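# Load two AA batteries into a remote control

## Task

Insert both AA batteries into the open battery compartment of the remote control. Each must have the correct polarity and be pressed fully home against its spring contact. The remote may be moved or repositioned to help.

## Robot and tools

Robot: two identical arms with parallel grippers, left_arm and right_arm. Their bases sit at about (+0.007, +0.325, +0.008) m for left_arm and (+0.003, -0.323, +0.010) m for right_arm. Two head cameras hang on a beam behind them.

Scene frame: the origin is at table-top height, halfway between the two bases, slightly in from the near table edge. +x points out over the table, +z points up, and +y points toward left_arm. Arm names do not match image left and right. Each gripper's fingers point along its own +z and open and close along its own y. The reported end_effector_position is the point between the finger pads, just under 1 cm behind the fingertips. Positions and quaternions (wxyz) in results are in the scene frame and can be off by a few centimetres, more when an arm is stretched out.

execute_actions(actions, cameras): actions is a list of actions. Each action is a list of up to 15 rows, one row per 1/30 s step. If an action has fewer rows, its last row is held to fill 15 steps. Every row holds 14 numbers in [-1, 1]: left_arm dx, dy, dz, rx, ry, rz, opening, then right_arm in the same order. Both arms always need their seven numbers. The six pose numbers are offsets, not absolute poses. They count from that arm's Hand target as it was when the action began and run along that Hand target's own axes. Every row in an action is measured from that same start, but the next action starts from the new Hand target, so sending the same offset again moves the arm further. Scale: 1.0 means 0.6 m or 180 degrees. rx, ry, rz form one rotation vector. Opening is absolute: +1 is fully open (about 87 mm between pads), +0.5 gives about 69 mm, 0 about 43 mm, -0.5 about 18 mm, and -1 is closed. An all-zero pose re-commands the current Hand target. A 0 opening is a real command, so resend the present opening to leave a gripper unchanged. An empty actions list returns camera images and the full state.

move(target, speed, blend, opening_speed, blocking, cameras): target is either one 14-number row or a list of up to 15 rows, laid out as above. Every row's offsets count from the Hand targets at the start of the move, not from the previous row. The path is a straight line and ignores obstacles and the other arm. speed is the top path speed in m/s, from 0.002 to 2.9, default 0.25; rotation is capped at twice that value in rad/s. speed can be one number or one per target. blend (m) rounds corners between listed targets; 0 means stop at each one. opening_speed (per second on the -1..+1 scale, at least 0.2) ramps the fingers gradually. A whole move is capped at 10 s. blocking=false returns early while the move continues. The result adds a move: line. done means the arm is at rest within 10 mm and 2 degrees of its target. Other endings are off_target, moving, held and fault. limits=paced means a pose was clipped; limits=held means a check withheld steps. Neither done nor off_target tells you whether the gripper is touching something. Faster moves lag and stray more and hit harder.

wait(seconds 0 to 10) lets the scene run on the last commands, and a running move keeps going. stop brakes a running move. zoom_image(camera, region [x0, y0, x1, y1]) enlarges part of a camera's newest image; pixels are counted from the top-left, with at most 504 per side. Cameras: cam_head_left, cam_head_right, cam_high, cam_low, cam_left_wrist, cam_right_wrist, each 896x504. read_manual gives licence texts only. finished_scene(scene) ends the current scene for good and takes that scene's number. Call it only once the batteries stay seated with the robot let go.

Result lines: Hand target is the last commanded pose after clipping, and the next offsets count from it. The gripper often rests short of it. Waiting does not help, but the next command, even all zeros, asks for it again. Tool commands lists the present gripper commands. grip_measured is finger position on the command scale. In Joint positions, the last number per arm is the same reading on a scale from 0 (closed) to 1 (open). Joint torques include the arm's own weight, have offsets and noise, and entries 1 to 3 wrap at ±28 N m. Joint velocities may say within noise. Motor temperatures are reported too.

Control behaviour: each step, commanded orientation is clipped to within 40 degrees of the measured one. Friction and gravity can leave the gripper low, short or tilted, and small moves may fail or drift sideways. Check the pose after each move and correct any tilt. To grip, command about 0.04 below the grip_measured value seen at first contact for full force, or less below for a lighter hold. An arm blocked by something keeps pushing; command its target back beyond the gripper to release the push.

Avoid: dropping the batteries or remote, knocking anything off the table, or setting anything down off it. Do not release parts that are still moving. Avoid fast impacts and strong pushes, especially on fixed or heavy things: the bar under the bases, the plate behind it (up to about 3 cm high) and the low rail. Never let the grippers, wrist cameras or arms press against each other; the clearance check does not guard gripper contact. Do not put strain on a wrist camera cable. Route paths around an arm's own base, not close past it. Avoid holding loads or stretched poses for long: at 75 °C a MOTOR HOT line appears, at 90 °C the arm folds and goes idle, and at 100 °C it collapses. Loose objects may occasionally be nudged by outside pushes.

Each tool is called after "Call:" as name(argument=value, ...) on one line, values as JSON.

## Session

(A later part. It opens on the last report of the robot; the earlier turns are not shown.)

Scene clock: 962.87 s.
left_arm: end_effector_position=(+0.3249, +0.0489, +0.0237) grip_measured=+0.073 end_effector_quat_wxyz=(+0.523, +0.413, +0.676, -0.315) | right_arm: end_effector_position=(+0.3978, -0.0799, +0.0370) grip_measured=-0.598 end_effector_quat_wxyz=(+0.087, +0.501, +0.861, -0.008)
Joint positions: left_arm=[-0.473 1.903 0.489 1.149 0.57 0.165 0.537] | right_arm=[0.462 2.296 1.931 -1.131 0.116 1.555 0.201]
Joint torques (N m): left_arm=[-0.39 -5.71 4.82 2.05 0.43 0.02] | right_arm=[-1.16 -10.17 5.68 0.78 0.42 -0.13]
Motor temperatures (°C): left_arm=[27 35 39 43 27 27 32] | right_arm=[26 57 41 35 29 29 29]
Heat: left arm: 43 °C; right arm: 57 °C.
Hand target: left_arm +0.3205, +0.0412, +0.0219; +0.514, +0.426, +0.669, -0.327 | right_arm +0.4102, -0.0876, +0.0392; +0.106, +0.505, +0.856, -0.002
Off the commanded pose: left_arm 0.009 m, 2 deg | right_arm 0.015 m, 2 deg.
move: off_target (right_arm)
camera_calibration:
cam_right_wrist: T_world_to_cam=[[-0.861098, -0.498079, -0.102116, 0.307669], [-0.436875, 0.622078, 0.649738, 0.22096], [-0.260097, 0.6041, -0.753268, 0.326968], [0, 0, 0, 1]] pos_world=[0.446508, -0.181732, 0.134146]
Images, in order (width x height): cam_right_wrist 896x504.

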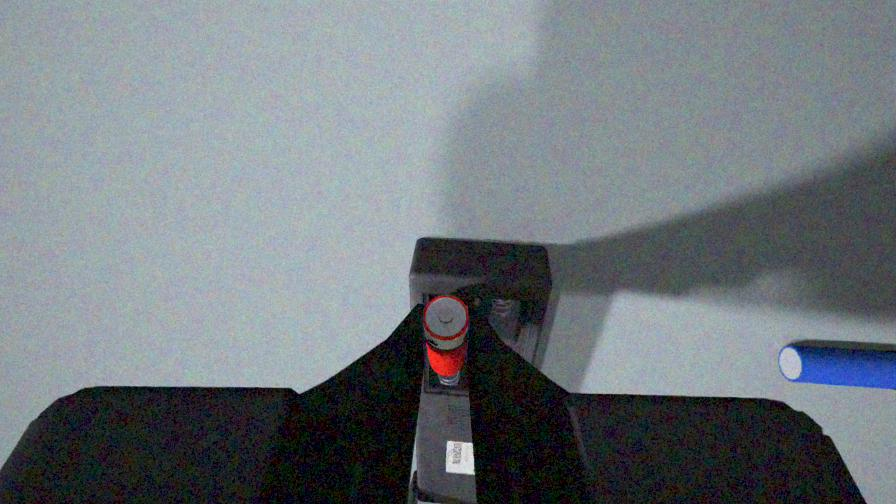

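Call:
move(target=[0,0,0,0,0,0,0,0.049,-0.0058,-0.0098,0,0.03,0,-0.8], speed=0.08, cameras=["cam_right_wrist"])

Call:
zoom_image(camera="cam_right_wrist", region=[350, 210, 630, 470])

Scene clock: 974.27 s.
left_arm: end_effector_position=(+0.3242, +0.0485, +0.0237) grip_measured=+0.073 end_effector_quat_wxyz=(+0.522, +0.414, +0.675, -0.316) | right_arm: end_effector_position=(+0.3900, -0.0719, +0.0318) grip_measured=-0.598 end_effector_quat_wxyz=(+0.071, +0.498, +0.864, -0.002)
Joint positions: left_arm=[-0.473 1.903 0.489 1.149 0.574 0.165 0.537] | right_arm=[0.473 2.296 1.91 -1.118 0.082 1.56 0.201]
Joint torques (N m): left_arm=[-0.35 -5.64 4.72 2.03 0.37 0.02] | right_arm=[0.32 -11.17 5.33 0.73 -0.29 0.1]
Motor temperatures (°C): left_arm=[27 35 39 43 27 27 32] | right_arm=[26 56 40 35 29 29 29]
Heat: left arm: 43 °C; right arm: 56 °C.
Hand target: left_arm +0.3205, +0.0412, +0.0218; +0.514, +0.426, +0.669, -0.327 | right_arm +0.3924, -0.0632, +0.0392; +0.065, +0.505, +0.860, +0.022
Off the commanded pose: left_arm 0.008 m, 2 deg | right_arm 0.012 m, 3 deg.
move: off_target (right_arm)
camera_calibration:
cam_right_wrist: T_world_to_cam=[[-0.859644, -0.502032, -0.0947431, 0.30337], [-0.425919, 0.601819, 0.675579, 0.209329], [-0.282144, 0.62111, -0.731175, 0.325397], [0, 0, 0, 1]] pos_world=[0.441756, -0.175784, 0.125247]
Images, in order (width x height): cam_right_wrist 896x504.

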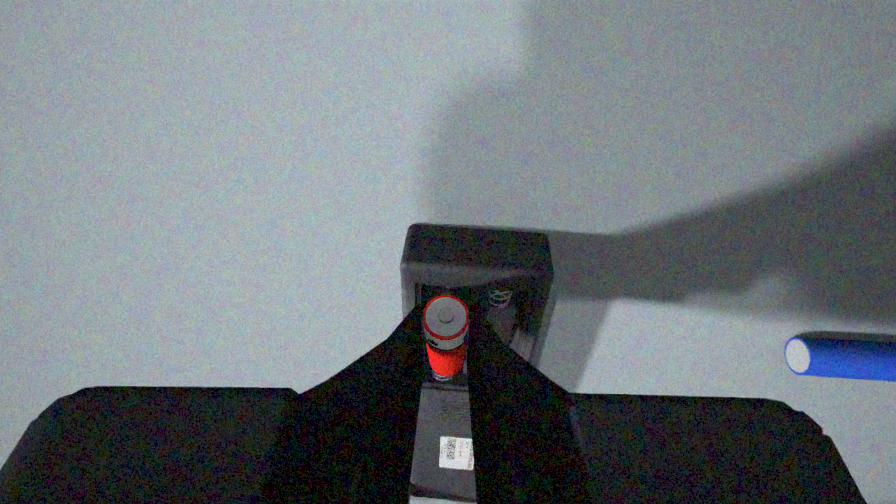

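Scaled by 1.800 from the camera's 896x504 image, which has a finer 1280x720 frame.

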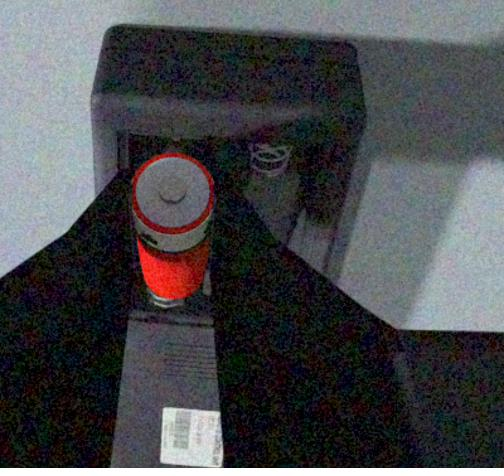

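Call:
move(target=[0,0,0,0,0,0,0,0.0175,0.0052,0.009,0,0.04,0,-0.8], speed=0.08, cameras=["cam_right_wrist"])

Call:
zoom_image(camera="cam_right_wrist", region=[350, 210, 630, 470])

Scene clock: 992.13 s.
left_arm: end_effector_position=(+0.3242, +0.0485, +0.0237) grip_measured=+0.073 end_effector_quat_wxyz=(+0.522, +0.414, +0.675, -0.316) | right_arm: end_effector_position=(+0.3896, -0.0695, +0.0313) grip_measured=-0.598 end_effector_quat_wxyz=(+0.030, +0.509, +0.860, +0.019)
Joint positions: left_arm=[-0.473 1.903 0.489 1.149 0.574 0.165 0.537] | right_arm=[0.442 2.303 1.908 -1.113 -0.011 1.554 0.201]
Joint torques (N m): left_arm=[-0.39 -5.7 4.86 2.03 0.37 0.01] | right_arm=[0.05 -9.69 5.49 0.9 -0.74 -0.11]
Motor temperatures (°C): left_arm=[27 35 39 43 27 27 32] | right_arm=[26 57 40 35 29 29 29]
Heat: left arm: 43 °C; right arm: 57 °C.
Hand target: left_arm +0.3205, +0.0412, +0.0218; +0.514, +0.426, +0.669, -0.327 | right_arm +0.3908, -0.0527, +0.0332; +0.011, +0.503, +0.863, +0.054
Off the commanded pose: left_arm 0.008 m, 2 deg | right_arm 0.017 m, 5 deg.
move: off_target (right_arm)
camera_calibration:
cam_right_wrist: T_world_to_cam=[[-0.873239, -0.478439, -0.0924707, 0.311061], [-0.381442, 0.553042, 0.740707, 0.185385], [-0.303243, 0.682086, -0.665434, 0.33375], [0, 0, 0, 1]] pos_world=[0.443551, -0.181348, 0.113536]
Images, in order (width x height): cam_right_wrist 896x504.

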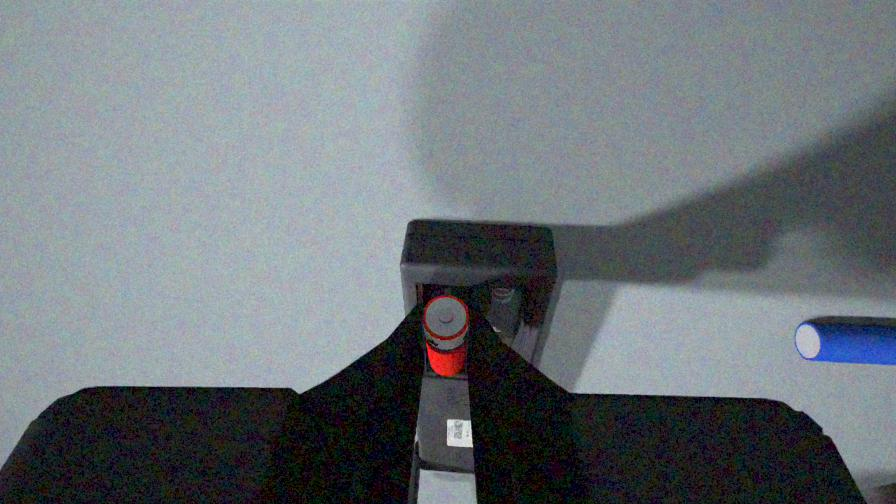

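Scaled by 1.800 from the camera's 896x504 image, which has a finer 1280x720 frame.

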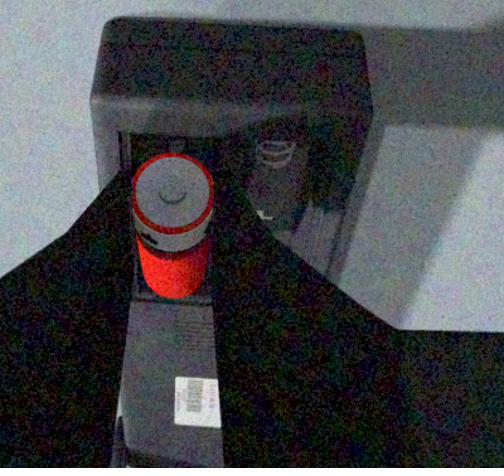

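Call:
move(target=[0,0,0,0,0,0,0,0.002,0.0,0.033,-0.05,0.03,0,-0.8], speed=0.08, cameras=["cam_right_wrist"])

Call:
zoom_image(camera="cam_right_wrist", region=[350, 210, 630, 470])

Scene clock: 1003.27 s.
left_arm: end_effector_position=(+0.3278, +0.0517, +0.0234) grip_measured=+0.073 end_effector_quat_wxyz=(+0.525, +0.409, +0.679, -0.310) | right_arm: end_effector_position=(+0.3957, -0.0647, +0.0278) grip_measured=-0.598 end_effector_quat_wxyz=(+0.028, +0.505, +0.853, +0.128)
Joint positions: left_arm=[-0.467 1.903 0.489 1.149 0.561 0.165 0.537] | right_arm=[0.399 2.171 1.622 -0.779 -0.137 1.533 0.201]
Joint torques (N m): left_arm=[-0.95 -5.74 4.78 2.06 0.52 0.03] | right_arm=[1.11 -7.12 3.32 1.42 -0.57 -0.02]
Motor temperatures (°C): left_arm=[27 35 39 43 27 27 32] | right_arm=[26 57 40 35 29 29 29]
Heat: left arm: 43 °C; right arm: 57 °C.
Hand target: left_arm +0.3205, +0.0412, +0.0218; +0.514, +0.426, +0.669, -0.327 | right_arm +0.3916, -0.0500, +0.0136; +0.010, +0.497, +0.855, +0.145
Off the commanded pose: left_arm 0.013 m, 3 deg | right_arm 0.021 m, 3 deg.
move: off_target (left_arm, right_arm)
camera_calibration:
cam_right_wrist: T_world_to_cam=[[-0.851057, -0.448299, -0.273368, 0.316547], [-0.466259, 0.405809, 0.78608, 0.210394], [-0.241464, 0.796459, -0.55439, 0.309943], [0, 0, 0, 1]] pos_world=[0.442337, -0.190329, 0.0929768]
Images, in order (width x height): cam_right_wrist 896x504.

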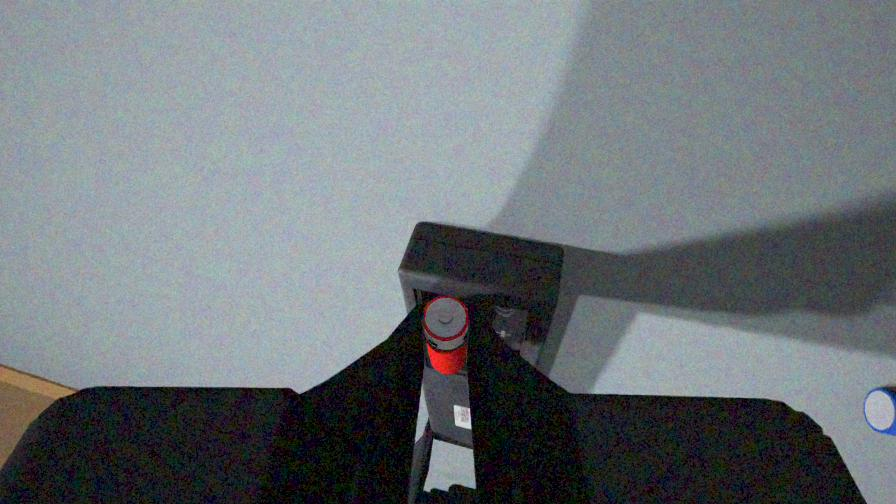

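Scaled by 1.800 from the camera's 896x504 image, which has a finer 1280x720 frame.

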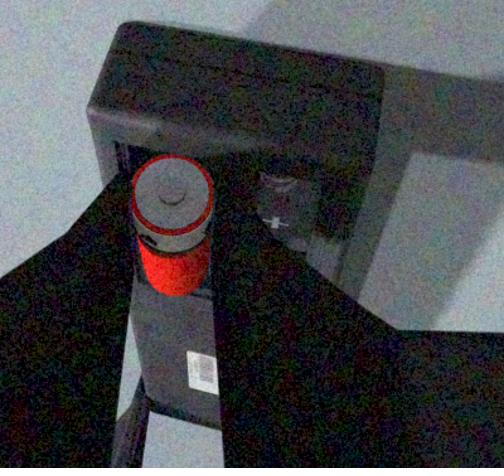

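Call:
move(target=[0,0,0,0,0,0,0,-0.001,0.002,0.017,0.0028,0.0057,-0.0212,-0.8], speed=0.08, cameras=["cam_right_wrist"])

Call:
zoom_image(camera="cam_right_wrist", region=[350, 210, 630, 470])

Scene clock: 1019.47 s.
left_arm: end_effector_position=(+0.3278, +0.0517, +0.0234) grip_measured=+0.073 end_effector_quat_wxyz=(+0.525, +0.409, +0.679, -0.310) | right_arm: end_effector_position=(+0.3961, -0.0644, +0.0275) grip_measured=-0.598 end_effector_quat_wxyz=(+0.024, +0.483, +0.865, +0.135)
Joint positions: left_arm=[-0.467 1.903 0.489 1.149 0.561 0.165 0.537] | right_arm=[0.392 2.179 1.628 -0.773 -0.16 1.477 0.201]
Joint torques (N m): left_arm=[-0.91 -5.68 4.7 2.04 0.53 0.04] | right_arm=[1.51 -4.45 5.67 1.4 -0.53 -0.17]
Motor temperatures (°C): left_arm=[27 35 39 43 27 27 32] | right_arm=[26 55 39 36 29 29 29]
Heat: left arm: 43 °C; right arm: 55 °C.
Hand target: left_arm +0.3205, +0.0412, +0.0218; +0.514, +0.426, +0.669, -0.327 | right_arm +0.3946, -0.0476, +0.0040; +0.005, +0.467, +0.872, +0.145
Off the commanded pose: left_arm 0.013 m, 3 deg | right_arm 0.029 m, 3 deg.
move: off_target (left_arm, right_arm)
camera_calibration:
cam_right_wrist: T_world_to_cam=[[-0.825069, -0.488348, -0.284214, 0.304335], [-0.491062, 0.370923, 0.788209, 0.218139], [-0.279499, 0.789894, -0.545846, 0.323924], [0, 0, 0, 1]] pos_world=[0.448754, -0.188157, 0.0913695]
Images, in order (width x height): cam_right_wrist 896x504.

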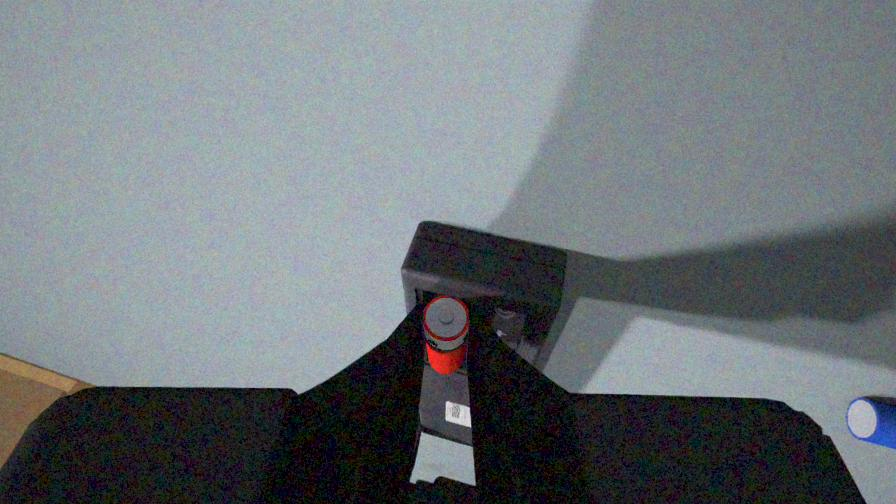

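Scaled by 1.800 from the camera's 896x504 image, which has a finer 1280x720 frame.

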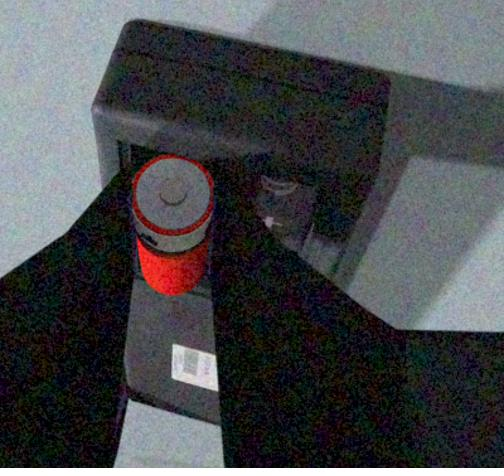

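Call:
move(target=[[0,0,0,0,0,0,0,0.003,0.0183,-0.0184,0,0,0,-0.8],[0,0,0,0,0,0,0,0,0.012,0.004,0,0,0,-0.8]], speed=0.08, cameras=["cam_right_wrist"])

Call:
zoom_image(camera="cam_right_wrist", region=[350, 210, 630, 470])

Scene clock: 1068.03 s.
left_arm: end_effector_position=(+0.3306, +0.0539, +0.0231) grip_measured=+0.073 end_effector_quat_wxyz=(+0.527, +0.405, +0.682, -0.304) | right_arm: end_effector_position=(+0.4028, -0.0596, +0.0283) grip_measured=-0.599 end_effector_quat_wxyz=(+0.020, +0.477, +0.868, +0.136)
Joint positions: left_arm=[-0.464 1.903 0.489 1.149 0.548 0.163 0.537] | right_arm=[0.392 2.216 1.691 -0.803 -0.169 1.465 0.201]
Joint torques (N m): left_arm=[-1.14 -5.68 4.68 2.07 0.65 0.06] | right_arm=[1.72 -5.42 4.14 1.5 -0.42 -0.03]
Motor temperatures (°C): left_arm=[27 35 39 43 27 27 32] | right_arm=[26 47 38 38 29 29 29]
Heat: left arm: 43 °C; right arm: 47 °C.
Hand target: left_arm +0.3205, +0.0412, +0.0218; +0.514, +0.426, +0.669, -0.327 | right_arm +0.4008, -0.0432, +0.0036; +0.005, +0.467, +0.872, +0.145
Off the commanded pose: left_arm 0.016 m, 4 deg | right_arm 0.030 m, 2 deg.
move: off_target (left_arm, right_arm)
camera_calibration:
cam_right_wrist: T_world_to_cam=[[-0.820161, -0.4979, -0.281835, 0.309852], [-0.491556, 0.361159, 0.792425, 0.218551], [-0.292761, 0.788454, -0.540955, 0.327616], [0, 0, 0, 1]] pos_world=[0.457472, -0.182966, 0.0913674]
Images, in order (width x height): cam_right_wrist 896x504.

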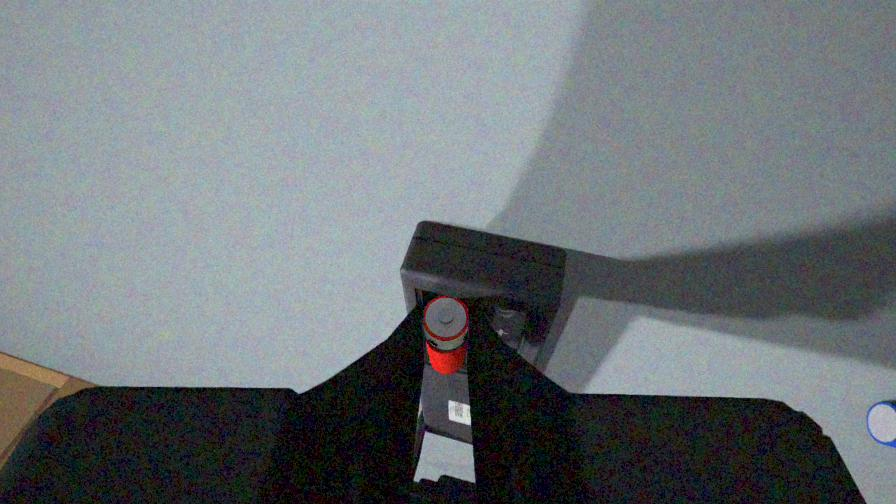

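Scaled by 1.800 from the camera's 896x504 image, which has a finer 1280x720 frame.

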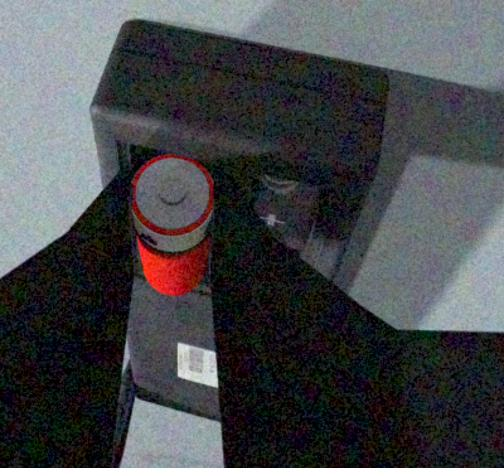

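Call:
move(target=[0,0,0,0,0,0,0,-0.017,0.01,-0.058,0.085,-0.05,0,-0.8], speed=0.08, cameras=["cam_right_wrist"])

Call:
zoom_image(camera="cam_right_wrist", region=[350, 210, 630, 470])

Scene clock: 1150.30 s.
left_arm: end_effector_position=(+0.3306, +0.0539, +0.0231) grip_measured=+0.073 end_effector_quat_wxyz=(+0.527, +0.405, +0.682, -0.304) | right_arm: end_effector_position=(+0.4039, -0.0616, +0.0320) grip_measured=-0.599 end_effector_quat_wxyz=(+0.003, +0.471, +0.882, -0.012)
Joint positions: left_arm=[-0.464 1.903 0.489 1.149 0.548 0.163 0.537] | right_arm=[0.439 2.515 2.287 -1.362 -0.023 1.462 0.201]
Joint torques (N m): left_arm=[-1.17 -5.76 4.68 2.06 0.65 0.05] | right_arm=[0.64 -10.54 8.55 0.24 0.15 0.09]
Heat: left arm: 43 °C; right arm: 46 °C.
Hand target: left_arm +0.3205, +0.0412, +0.0218; +0.514, +0.426, +0.669, -0.327 | right_arm +0.4065, -0.0571, +0.0372; +0.011, +0.473, +0.881, -0.009
Off the commanded pose: left_arm 0.016 m, 4 deg | right_arm 0.007 m, 1 deg.
move: off_target (left_arm)
camera_calibration:
cam_right_wrist: T_world_to_cam=[[-0.833205, -0.552877, -0.00980872, 0.303969], [-0.369576, 0.543595, 0.753604, 0.180073], [-0.411318, 0.631532, -0.657256, 0.373437], [0, 0, 0, 1]] pos_world=[0.47342, -0.165667, 0.112721]
Images, in order (width x height): cam_right_wrist 896x504.

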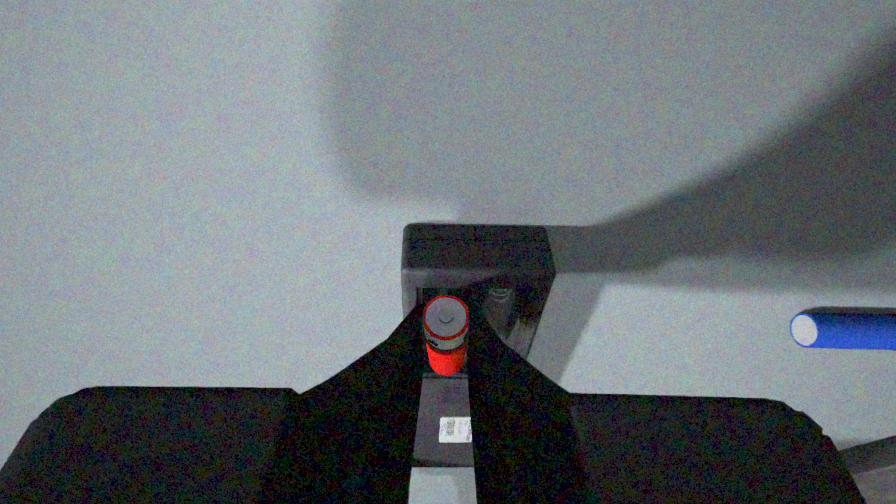

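Scaled by 1.800 from the camera's 896x504 image, which has a finer 1280x720 frame.

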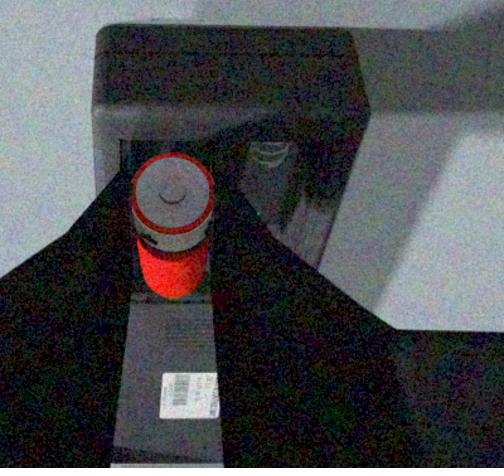

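Call:
move(target=[0,0,0,0,0,0,0,-0.0305,0.0014,-0.0125,0,-0.05,0,-0.8], speed=0.06, cameras=["cam_right_wrist"])

Call:
zoom_image(camera="cam_right_wrist", region=[350, 210, 630, 470])

Scene clock: 1209.20 s.
left_arm: end_effector_position=(+0.3282, +0.0517, +0.0232) grip_measured=+0.073 end_effector_quat_wxyz=(+0.525, +0.408, +0.680, -0.309) | right_arm: end_effector_position=(+0.4060, -0.0685, +0.0372) grip_measured=-0.599 end_effector_quat_wxyz=(+0.058, +0.460, +0.884, -0.050)
Joint positions: left_arm=[-0.468 1.903 0.489 1.149 0.555 0.163 0.537] | right_arm=[0.473 2.515 2.324 -1.4 0.11 1.475 0.201]
Joint torques (N m): left_arm=[-0.83 -5.71 4.7 2.05 0.58 0.03] | right_arm=[-0.09 -10.8 9.01 0.31 0.5 0.13]
Motor temperatures (°C): left_arm=[28 36 39 43 27 27 32] | right_arm=[26 58 42 36 29 29 29]
Heat: left arm: 43 °C; right arm: 58 °C.
Hand target: left_arm +0.3205, +0.0412, +0.0218; +0.514, +0.426, +0.669, -0.327 | right_arm +0.4171, -0.0717, +0.0452; +0.080, +0.471, +0.877, -0.046
Off the commanded pose: left_arm 0.013 m, 3 deg | right_arm 0.014 m, 3 deg.
move: off_target (left_arm, right_arm)
camera_calibration:
cam_right_wrist: T_world_to_cam=[[-0.820061, -0.572251, 0.0054412, 0.294748], [-0.426751, 0.617833, 0.660428, 0.212579], [-0.381292, 0.539269, -0.75087, 0.367077], [0, 0, 0, 1]] pos_world=[0.472393, -0.160622, 0.13363]
Images, in order (width x height): cam_right_wrist 896x504.

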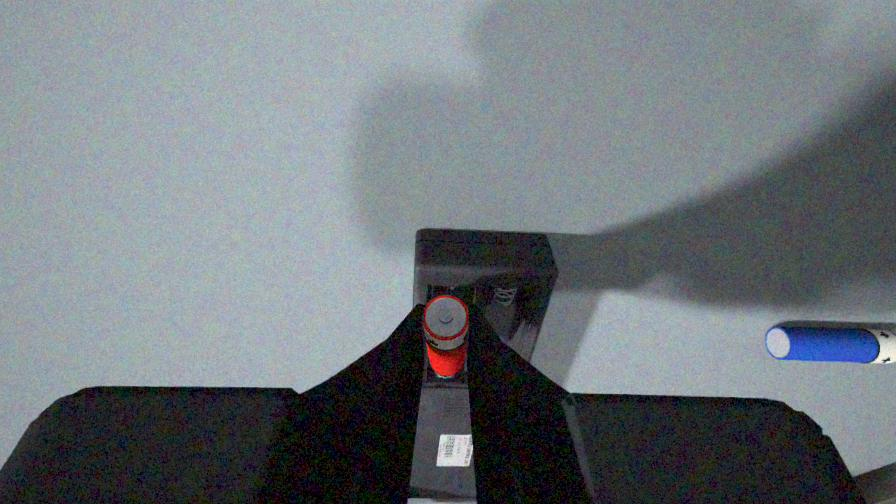

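Scaled by 1.800 from the camera's 896x504 image, which has a finer 1280x720 frame.

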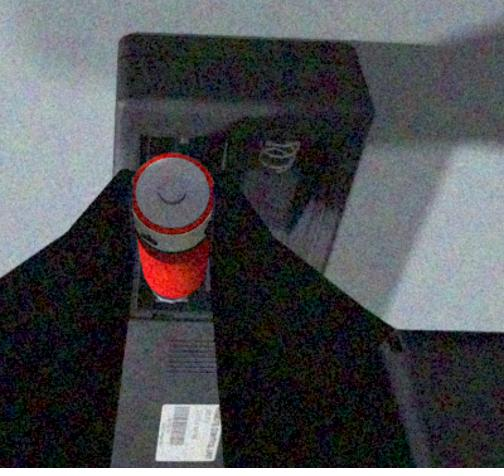

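Call:
move(target=[0,0,0,0,0,0,0,-0.014,0,-0.006,0,0,0,-0.8], speed=0.06, cameras=["cam_right_wrist"])

Call:
zoom_image(camera="cam_right_wrist", region=[350, 210, 630, 470])

Scene clock: 1215.90 s.
left_arm: end_effector_position=(+0.3281, +0.0517, +0.0233) grip_measured=+0.073 end_effector_quat_wxyz=(+0.525, +0.408, +0.680, -0.309) | right_arm: end_effector_position=(+0.4069, -0.0692, +0.0395) grip_measured=-0.599 end_effector_quat_wxyz=(+0.060, +0.460, +0.884, -0.053)
Joint positions: left_arm=[-0.468 1.903 0.489 1.149 0.556 0.163 0.537] | right_arm=[0.473 2.527 2.356 -1.425 0.116 1.475 0.201]
Joint torques (N m): left_arm=[-0.81 -5.68 4.78 2.04 0.57 0.02] | right_arm=[-1.5 -11.1 9.07 0.3 0.45 -0.02]
Motor temperatures (°C): left_arm=[28 36 39 43 27 27 32] | right_arm=[26 58 42 36 29 29 29]
Heat: left arm: 43 °C; right arm: 58 °C.
Hand target: left_arm +0.3205, +0.0412, +0.0218; +0.514, +0.426, +0.669, -0.327 | right_arm +0.4213, -0.0780, +0.0503; +0.080, +0.471, +0.877, -0.046
Off the commanded pose: left_arm 0.013 m, 3 deg | right_arm 0.020 m, 3 deg.
move: off_target (left_arm, right_arm)
camera_calibration:
cam_right_wrist: T_world_to_cam=[[-0.820069, -0.572167, 0.0105367, 0.294941], [-0.42611, 0.622813, 0.656151, 0.212035], [-0.38199, 0.533599, -0.754556, 0.369573], [0, 0, 0, 1]] pos_world=[0.473395, -0.160506, 0.136629]
Images, in order (width x height): cam_right_wrist 896x504.

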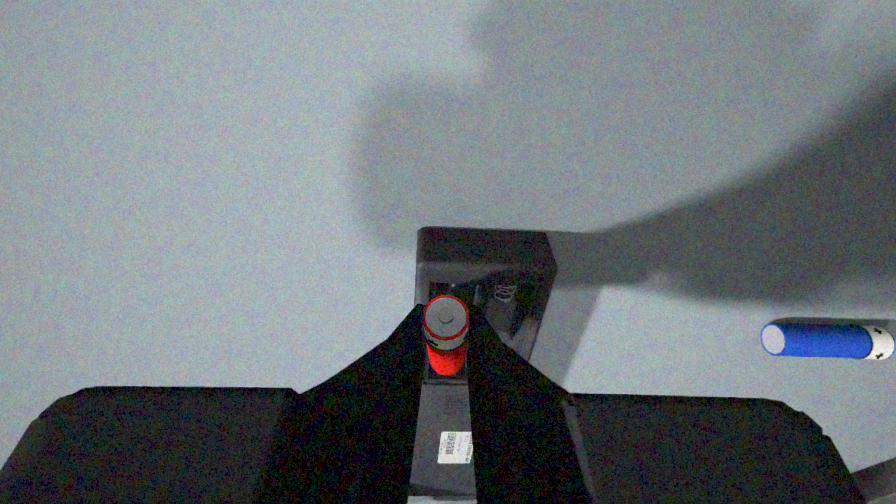

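Scaled by 1.800 from the camera's 896x504 image, which has a finer 1280x720 frame.

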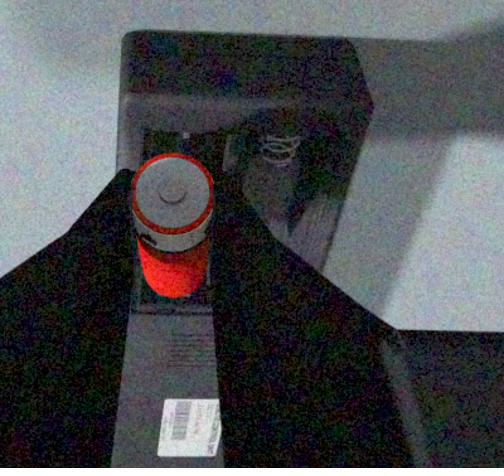

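Call:
move(target=[0,0,0,0,0,0,0,-0.02,0,0,0,0,0,-0.8], speed=0.06, cameras=["cam_right_wrist"])

Call:
zoom_image(camera="cam_right_wrist", region=[350, 210, 630, 470])

Scene clock: 1222.23 s.
left_arm: end_effector_position=(+0.3280, +0.0516, +0.0233) grip_measured=+0.073 end_effector_quat_wxyz=(+0.525, +0.408, +0.680, -0.309) | right_arm: end_effector_position=(+0.4170, -0.0794, +0.0441) grip_measured=-0.599 end_effector_quat_wxyz=(+0.063, +0.467, +0.881, -0.048)
Joint positions: left_arm=[-0.468 1.903 0.489 1.149 0.557 0.163 0.537] | right_arm=[0.444 2.533 2.384 -1.433 0.116 1.46 0.201]
Joint torques (N m): left_arm=[-0.79 -5.68 4.74 2.07 0.57 0.04] | right_arm=[-1.14 -10.91 8.83 0.29 0.44 -0.13]
Motor temperatures (°C): left_arm=[28 36 39 43 27 27 32] | right_arm=[26 59 42 36 29 29 29]
Heat: left arm: 43 °C; right arm: 59 °C.
Hand target: left_arm +0.3205, +0.0412, +0.0218; +0.514, +0.426, +0.669, -0.327 | right_arm +0.4278, -0.0878, +0.0525; +0.080, +0.471, +0.877, -0.046
Off the commanded pose: left_arm 0.013 m, 3 deg | right_arm 0.016 m, 2 deg.
move: off_target (left_arm, right_arm)
camera_calibration:
cam_right_wrist: T_world_to_cam=[[-0.82799, -0.56074, -0.00172429, 0.301943], [-0.42441, 0.624669, 0.655488, 0.219176], [-0.366481, 0.543469, -0.755204, 0.376691], [0, 0, 0, 1]] pos_world=[0.481076, -0.172322, 0.141332]
Images, in order (width x height): cam_right_wrist 896x504.

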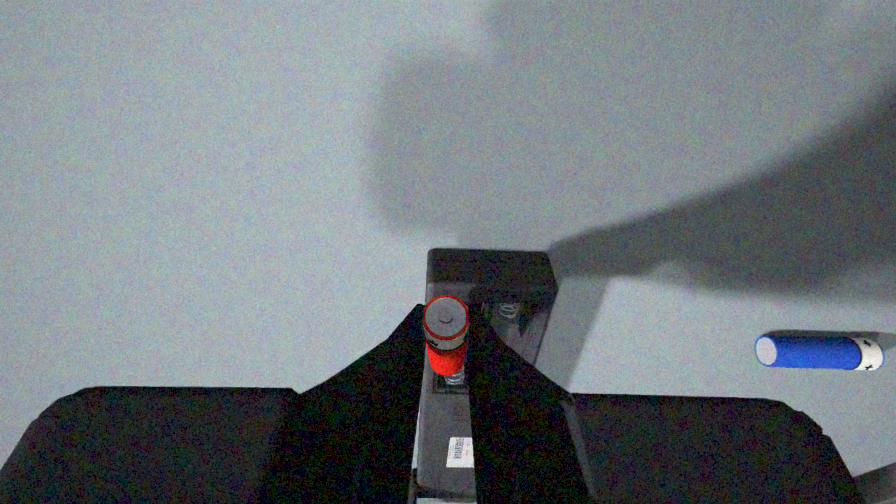

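Scaled by 1.800 from the camera's 896x504 image, which has a finer 1280x720 frame.

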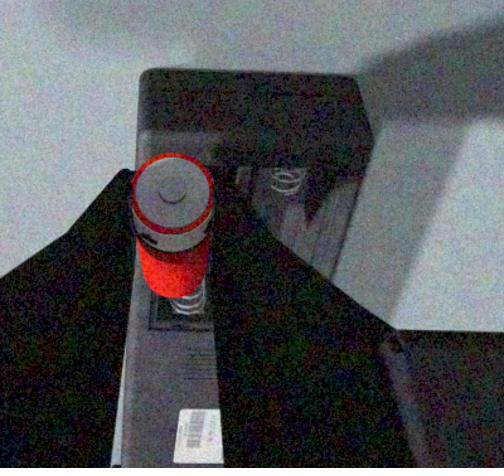

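Call:
move(target=[0,0,0,0,0,0,0,0,-0.01,0.02,0,0,0,-0.8], speed=0.06, cameras=["cam_right_wrist"])

Call:
zoom_image(camera="cam_right_wrist", region=[350, 210, 630, 470])

Scene clock: 1230.27 s.
left_arm: end_effector_position=(+0.3268, +0.0506, +0.0234) grip_measured=+0.073 end_effector_quat_wxyz=(+0.524, +0.410, +0.678, -0.312) | right_arm: end_effector_position=(+0.4112, -0.0868, +0.0326) grip_measured=-0.599 end_effector_quat_wxyz=(+0.056, +0.467, +0.881, -0.060)
Joint positions: left_arm=[-0.47 1.903 0.489 1.149 0.562 0.163 0.537] | right_arm=[0.438 2.516 2.306 -1.398 0.119 1.456 0.201]
Joint torques (N m): left_arm=[-0.58 -5.7 4.75 2.05 0.51 0.06] | right_arm=[-1.09 -12.88 4.38 0.68 0.41 -0.13]
Motor temperatures (°C): left_arm=[28 36 39 43 27 27 32] | right_arm=[26 60 41 35 29 29 29]
Heat: left arm: 43 °C; right arm: 60 °C.
Hand target: left_arm +0.3205, +0.0412, +0.0218; +0.514, +0.426, +0.669, -0.327 | right_arm +0.4240, -0.0930, +0.0407; +0.080, +0.471, +0.877, -0.046
Off the commanded pose: left_arm 0.011 m, 3 deg | right_arm 0.016 m, 3 deg.
move: off_target (left_arm, right_arm)
camera_calibration:
cam_right_wrist: T_world_to_cam=[[-0.829199, -0.558359, 0.025784, 0.292845], [-0.407499, 0.63545, 0.655857, 0.222788], [-0.382588, 0.533329, -0.754445, 0.37563], [0, 0, 0, 1]] pos_world=[0.477324, -0.178392, 0.129724]
Images, in order (width x height): cam_right_wrist 896x504.

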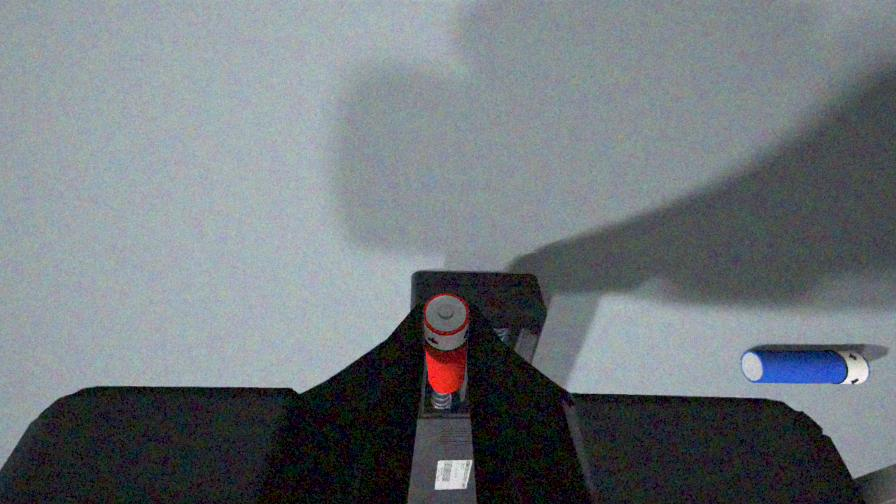

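Scaled by 1.800 from the camera's 896x504 image, which has a finer 1280x720 frame.

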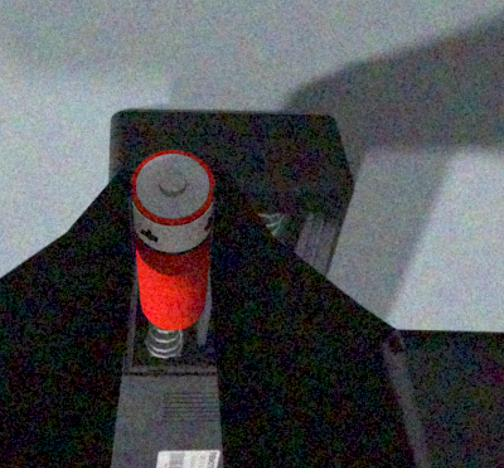

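Call:
move(target=[[0,0,0,0,0,0,0,0,0,0,0,0,0,-0.3],[0,0,0,0,0,0,0,-0.03,0,-0.13,0,0,0,-0.3]], speed=0.1, opening_speed=0.8, cameras=["cam_right_wrist"])

Call:
zoom_image(camera="cam_right_wrist", region=[350, 150, 630, 430])

Scene clock: 1240.30 s.
left_arm: end_effector_position=(+0.3254, +0.0495, +0.0236) grip_measured=+0.073 end_effector_quat_wxyz=(+0.523, +0.412, +0.677, -0.314) | right_arm: end_effector_position=(+0.4211, -0.0866, +0.0919) grip_measured=-0.300 end_effector_quat_wxyz=(+0.078, +0.468, +0.880, -0.029)
Joint positions: left_arm=[-0.471 1.903 0.489 1.149 0.569 0.163 0.537] | right_arm=[0.424 2.5 2.513 -1.544 0.12 1.442 0.35]
Joint torques (N m): left_arm=[-0.54 -5.74 4.82 2.02 0.44 0.04] | right_arm=[-1.16 -14.67 7.5 0.28 0.32 -0.14]
Motor temperatures (°C): left_arm=[28 36 39 43 27 27 32] | right_arm=[26 62 40 36 29 29 29]
Heat: left arm: 43 °C; right arm: 62 °C.
Hand target: left_arm +0.3205, +0.0412, +0.0218; +0.514, +0.426, +0.669, -0.327 | right_arm +0.4263, -0.0955, +0.1207; +0.080, +0.471, +0.877, -0.046
Off the commanded pose: left_arm 0.010 m, 3 deg | right_arm 0.031 m, 2 deg.
joint sent to its limit (right arm) — joint 4 (wrist pitch), lower limit. The joint targets are off in position and orientation.
move: off_target (left_arm, right_arm)
camera_calibration:
cam_right_wrist: T_world_to_cam=[[-0.826646, -0.560463, -0.0503785, 0.305371], [-0.454362, 0.611966, 0.647343, 0.20635], [-0.331981, 0.558013, -0.760532, 0.405421], [0, 0, 0, 1]] pos_world=[0.480783, -0.181361, 0.190141]
Images, in order (width x height): cam_right_wrist 896x504.

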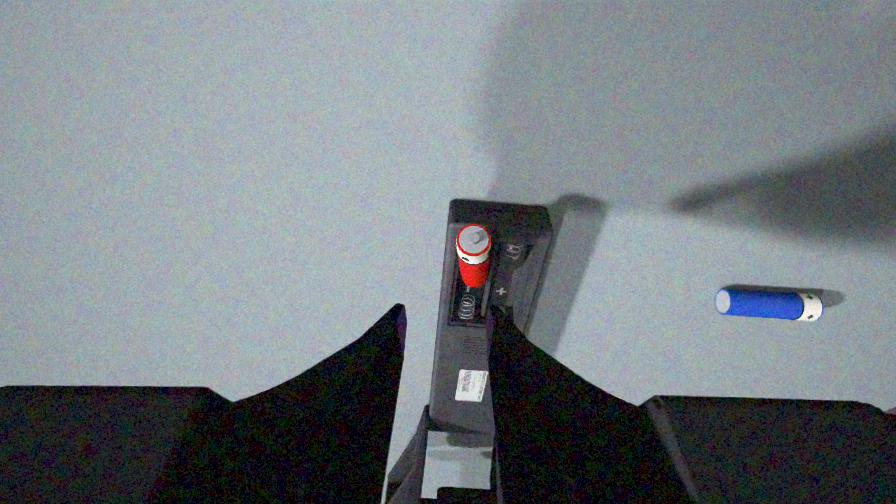

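Scaled by 1.800 from the camera's 896x504 image, which has a finer 1280x720 frame.

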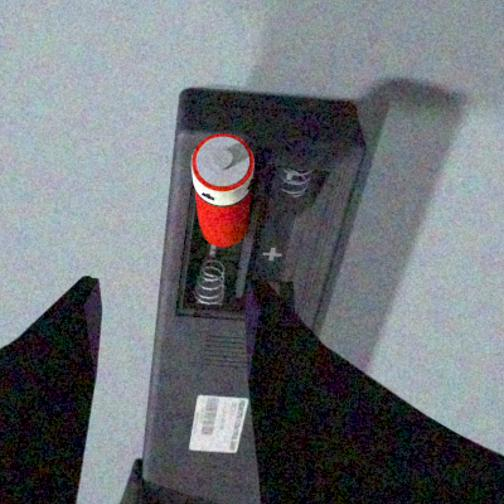

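Call:
move(target=[-0.0065,-0.1037,0.0242,0,0,0,0.0,-0.0247,-0.1527,-0.0283,0,0,0,-0.3], speed=0.06, cameras=["cam_right_wrist"])

Scene clock: 1254.73 s.
left_arm: end_effector_position=(+0.2731, -0.0006, +0.0231) grip_measured=+0.073 end_effector_quat_wxyz=(+0.516, +0.432, +0.661, -0.331) | right_arm: end_effector_position=(+0.3484, -0.1487, +0.1258) grip_measured=-0.300 end_effector_quat_wxyz=(+0.052, +0.468, +0.880, -0.063)
Joint positions: left_arm=[-0.703 1.903 0.445 1.224 0.403 0.116 0.537] | right_arm=[0.363 2.102 1.967 -1.473 0.12 1.383 0.35]
Joint torques (N m): left_arm=[-0.32 -7.35 2.3 2.17 -0.14 -0.11] | right_arm=[-1.02 -11.85 5.37 0.54 0.38 -0.13]
Motor temperatures (°C): left_arm=[27 36 39 43 27 27 32] | right_arm=[26 67 40 35 29 29 29]
Heat: left arm: 43 °C; right arm: 67 °C.
Hand target: left_arm +0.2705, +0.0012, +0.0219; +0.514, +0.426, +0.669, -0.327 | right_arm +0.3563, -0.1555, +0.1407; +0.080, +0.471, +0.877, -0.046
Off the commanded pose: left_arm 0.003 m, 1 deg | right_arm 0.018 m, 4 deg.
move: off_target (right_arm)
camera_calibration:
cam_right_wrist: T_world_to_cam=[[-0.83073, -0.55566, 0.0336059, 0.20379], [-0.400146, 0.638021, 0.657884, 0.172993], [-0.387001, 0.533077, -0.752369, 0.456133], [0, 0, 0, 1]] pos_world=[0.415041, -0.240289, 0.222522]
Images, in order (width x height): cam_right_wrist 896x504.

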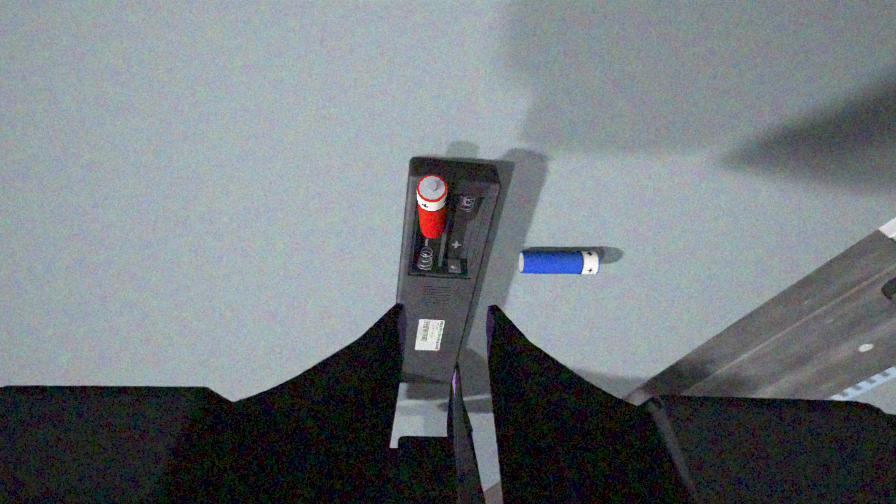

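Call:
zoom_image(camera="cam_right_wrist", region=[390, 140, 530, 300])

Scaled by 3.150 from the camera's 896x504 image, which has a finer 1280x720 frame.

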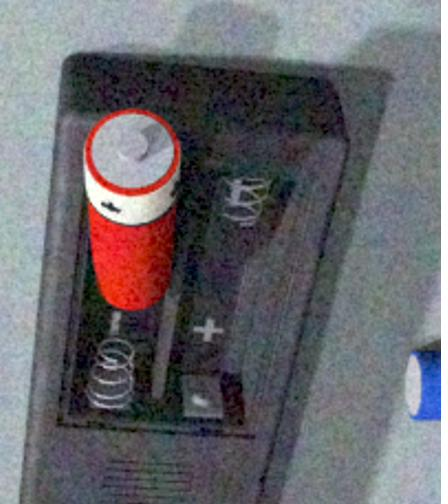

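Call:
move(target=[0,0,0,0,0,0,0.0,-0.0217,-0.0057,0.0817,-0.0441,0.0468,-0.4606,0.0], speed=0.3, cameras=["cam_right_wrist"])

Call:
zoom_image(camera="cam_right_wrist", region=[300, 180, 640, 480])

Scene clock: 1336.83 s.
left_arm: end_effector_position=(+0.2731, -0.0006, +0.0231) grip_measured=+0.073 end_effector_quat_wxyz=(+0.517, +0.432, +0.661, -0.331) | right_arm: end_effector_position=(+0.3559, -0.1792, +0.0880) grip_measured=+0.000 end_effector_quat_wxyz=(-0.019, -0.230, +0.973, -0.013)
Joint positions: left_arm=[-0.703 1.903 0.445 1.224 0.403 0.116 0.537] | right_arm=[0.337 2.237 2.005 -1.386 -0.022 -0.086 0.5]
Joint torques (N m): left_arm=[-0.34 -7.36 2.33 2.16 -0.15 -0.14] | right_arm=[-0.43 -9.51 8.88 0.45 -0.26 -0.17]
Motor temperatures (°C): left_arm=[27 40 37 42 27 27 32] | right_arm=[26 63 39 34 29 29 28]
Heat: left arm: 42 °C; right arm: 63 °C.
Hand target: left_arm +0.2705, +0.0012, +0.0219; +0.514, +0.426, +0.669, -0.327 | right_arm +0.3652, -0.1758, +0.0949; +0.000, -0.231, +0.973, +0.000
Off the commanded pose: left_arm 0.003 m, 1 deg | right_arm 0.012 m, 3 deg.
move: off_target (right_arm)
camera_calibration:
cam_right_wrist: T_world_to_cam=[[0.443066, -0.896406, -0.0122353, -0.316025], [-0.543417, -0.279399, 0.791602, 0.0952567], [-0.713015, -0.344083, -0.610914, 0.393306], [0, 0, 0, 1]] pos_world=[0.472217, -0.121342, 0.161004]
Images, in order (width x height): cam_right_wrist 896x504.

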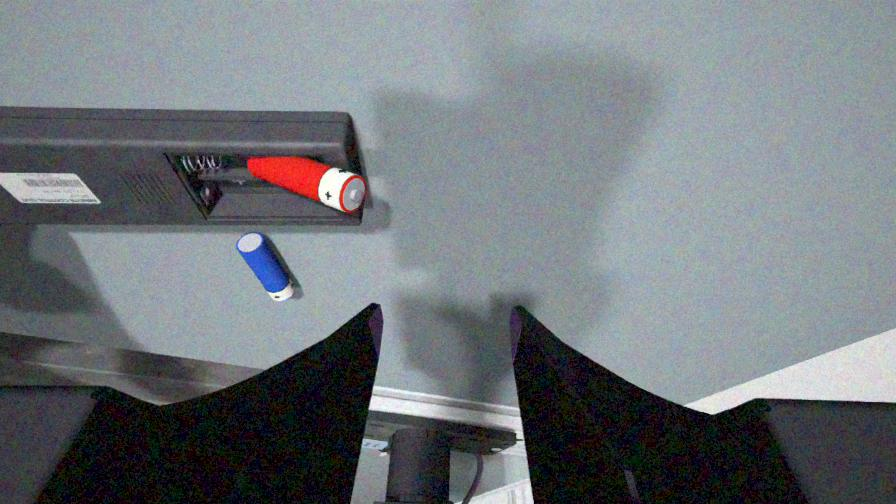

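Scaled by 1.482 from the camera's 896x504 image, which has a finer 1280x720 frame.

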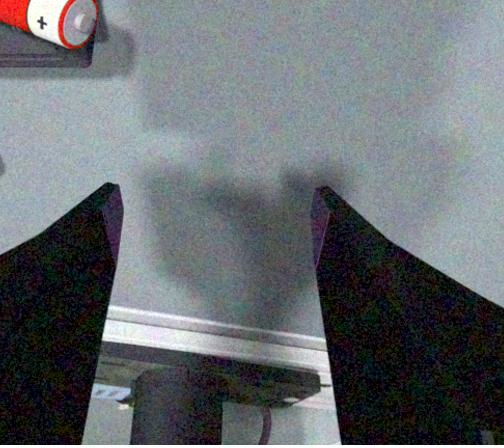

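Call:
move(target=[0,0,0,0,0,0,0.0,-0.013,0.0052,0.055,0,0,0,0.0], speed=0.15, cameras=["cam_right_wrist"])

Call:
zoom_image(camera="cam_right_wrist", region=[200, 120, 540, 420])

Scene clock: 1364.90 s.
left_arm: end_effector_position=(+0.2731, -0.0006, +0.0231) grip_measured=+0.073 end_effector_quat_wxyz=(+0.517, +0.432, +0.661, -0.331) | right_arm: end_effector_position=(+0.3655, -0.1739, +0.0599) grip_measured=+0.000 end_effector_quat_wxyz=(-0.015, -0.233, +0.972, -0.012)
Joint positions: left_arm=[-0.703 1.903 0.445 1.224 0.403 0.116 0.537] | right_arm=[0.343 2.282 1.97 -1.297 -0.023 -0.086 0.5]
Joint torques (N m): left_arm=[-0.34 -7.41 2.24 2.17 -0.15 -0.11] | right_arm=[0.08 -10.29 5.79 0.62 -0.25 -0.04]
Motor temperatures (°C): left_arm=[27 40 37 42 26 27 32] | right_arm=[26 59 42 34 29 29 28]
Heat: left arm: 42 °C; right arm: 59 °C.
Hand target: left_arm +0.2705, +0.0012, +0.0219; +0.514, +0.426, +0.669, -0.327 | right_arm +0.3708, -0.1695, +0.0619; +0.000, -0.231, +0.973, +0.000
Off the commanded pose: left_arm 0.003 m, 1 deg | right_arm 0.007 m, 2 deg.
move: done
camera_calibration:
cam_right_wrist: T_world_to_cam=[[0.448977, -0.89346, -0.0122515, -0.317551], [-0.547853, -0.286084, 0.786138, 0.124895], [-0.705888, -0.346246, -0.617929, 0.382216], [0, 0, 0, 1]] pos_world=[0.480799, -0.115648, 0.134107]
Images, in order (width x height): cam_right_wrist 896x504.

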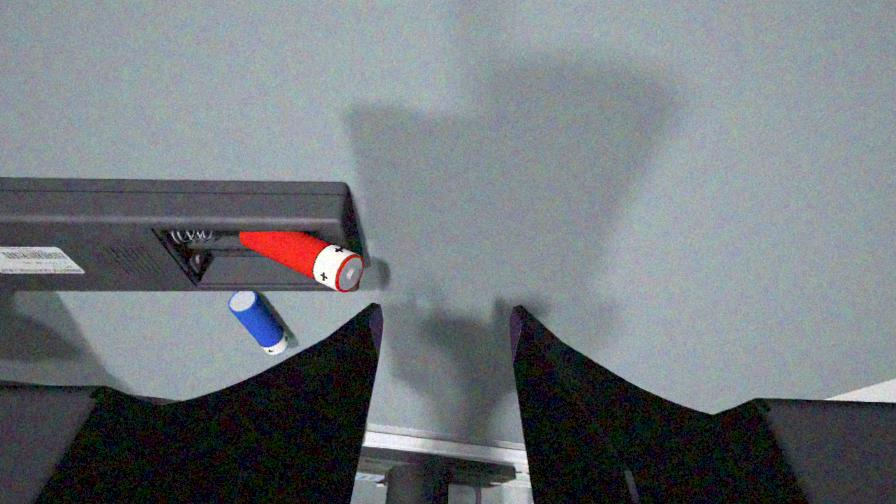

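Scaled by 1.482 from the camera's 896x504 image, which has a finer 1280x720 frame.

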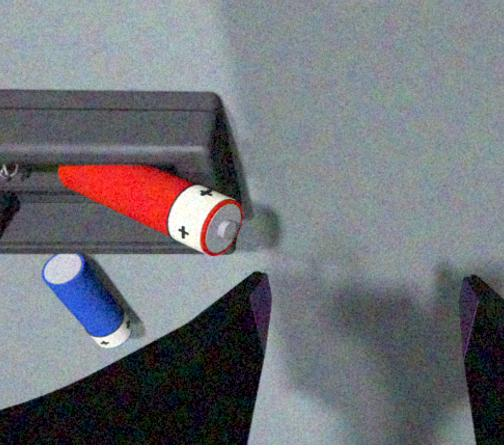

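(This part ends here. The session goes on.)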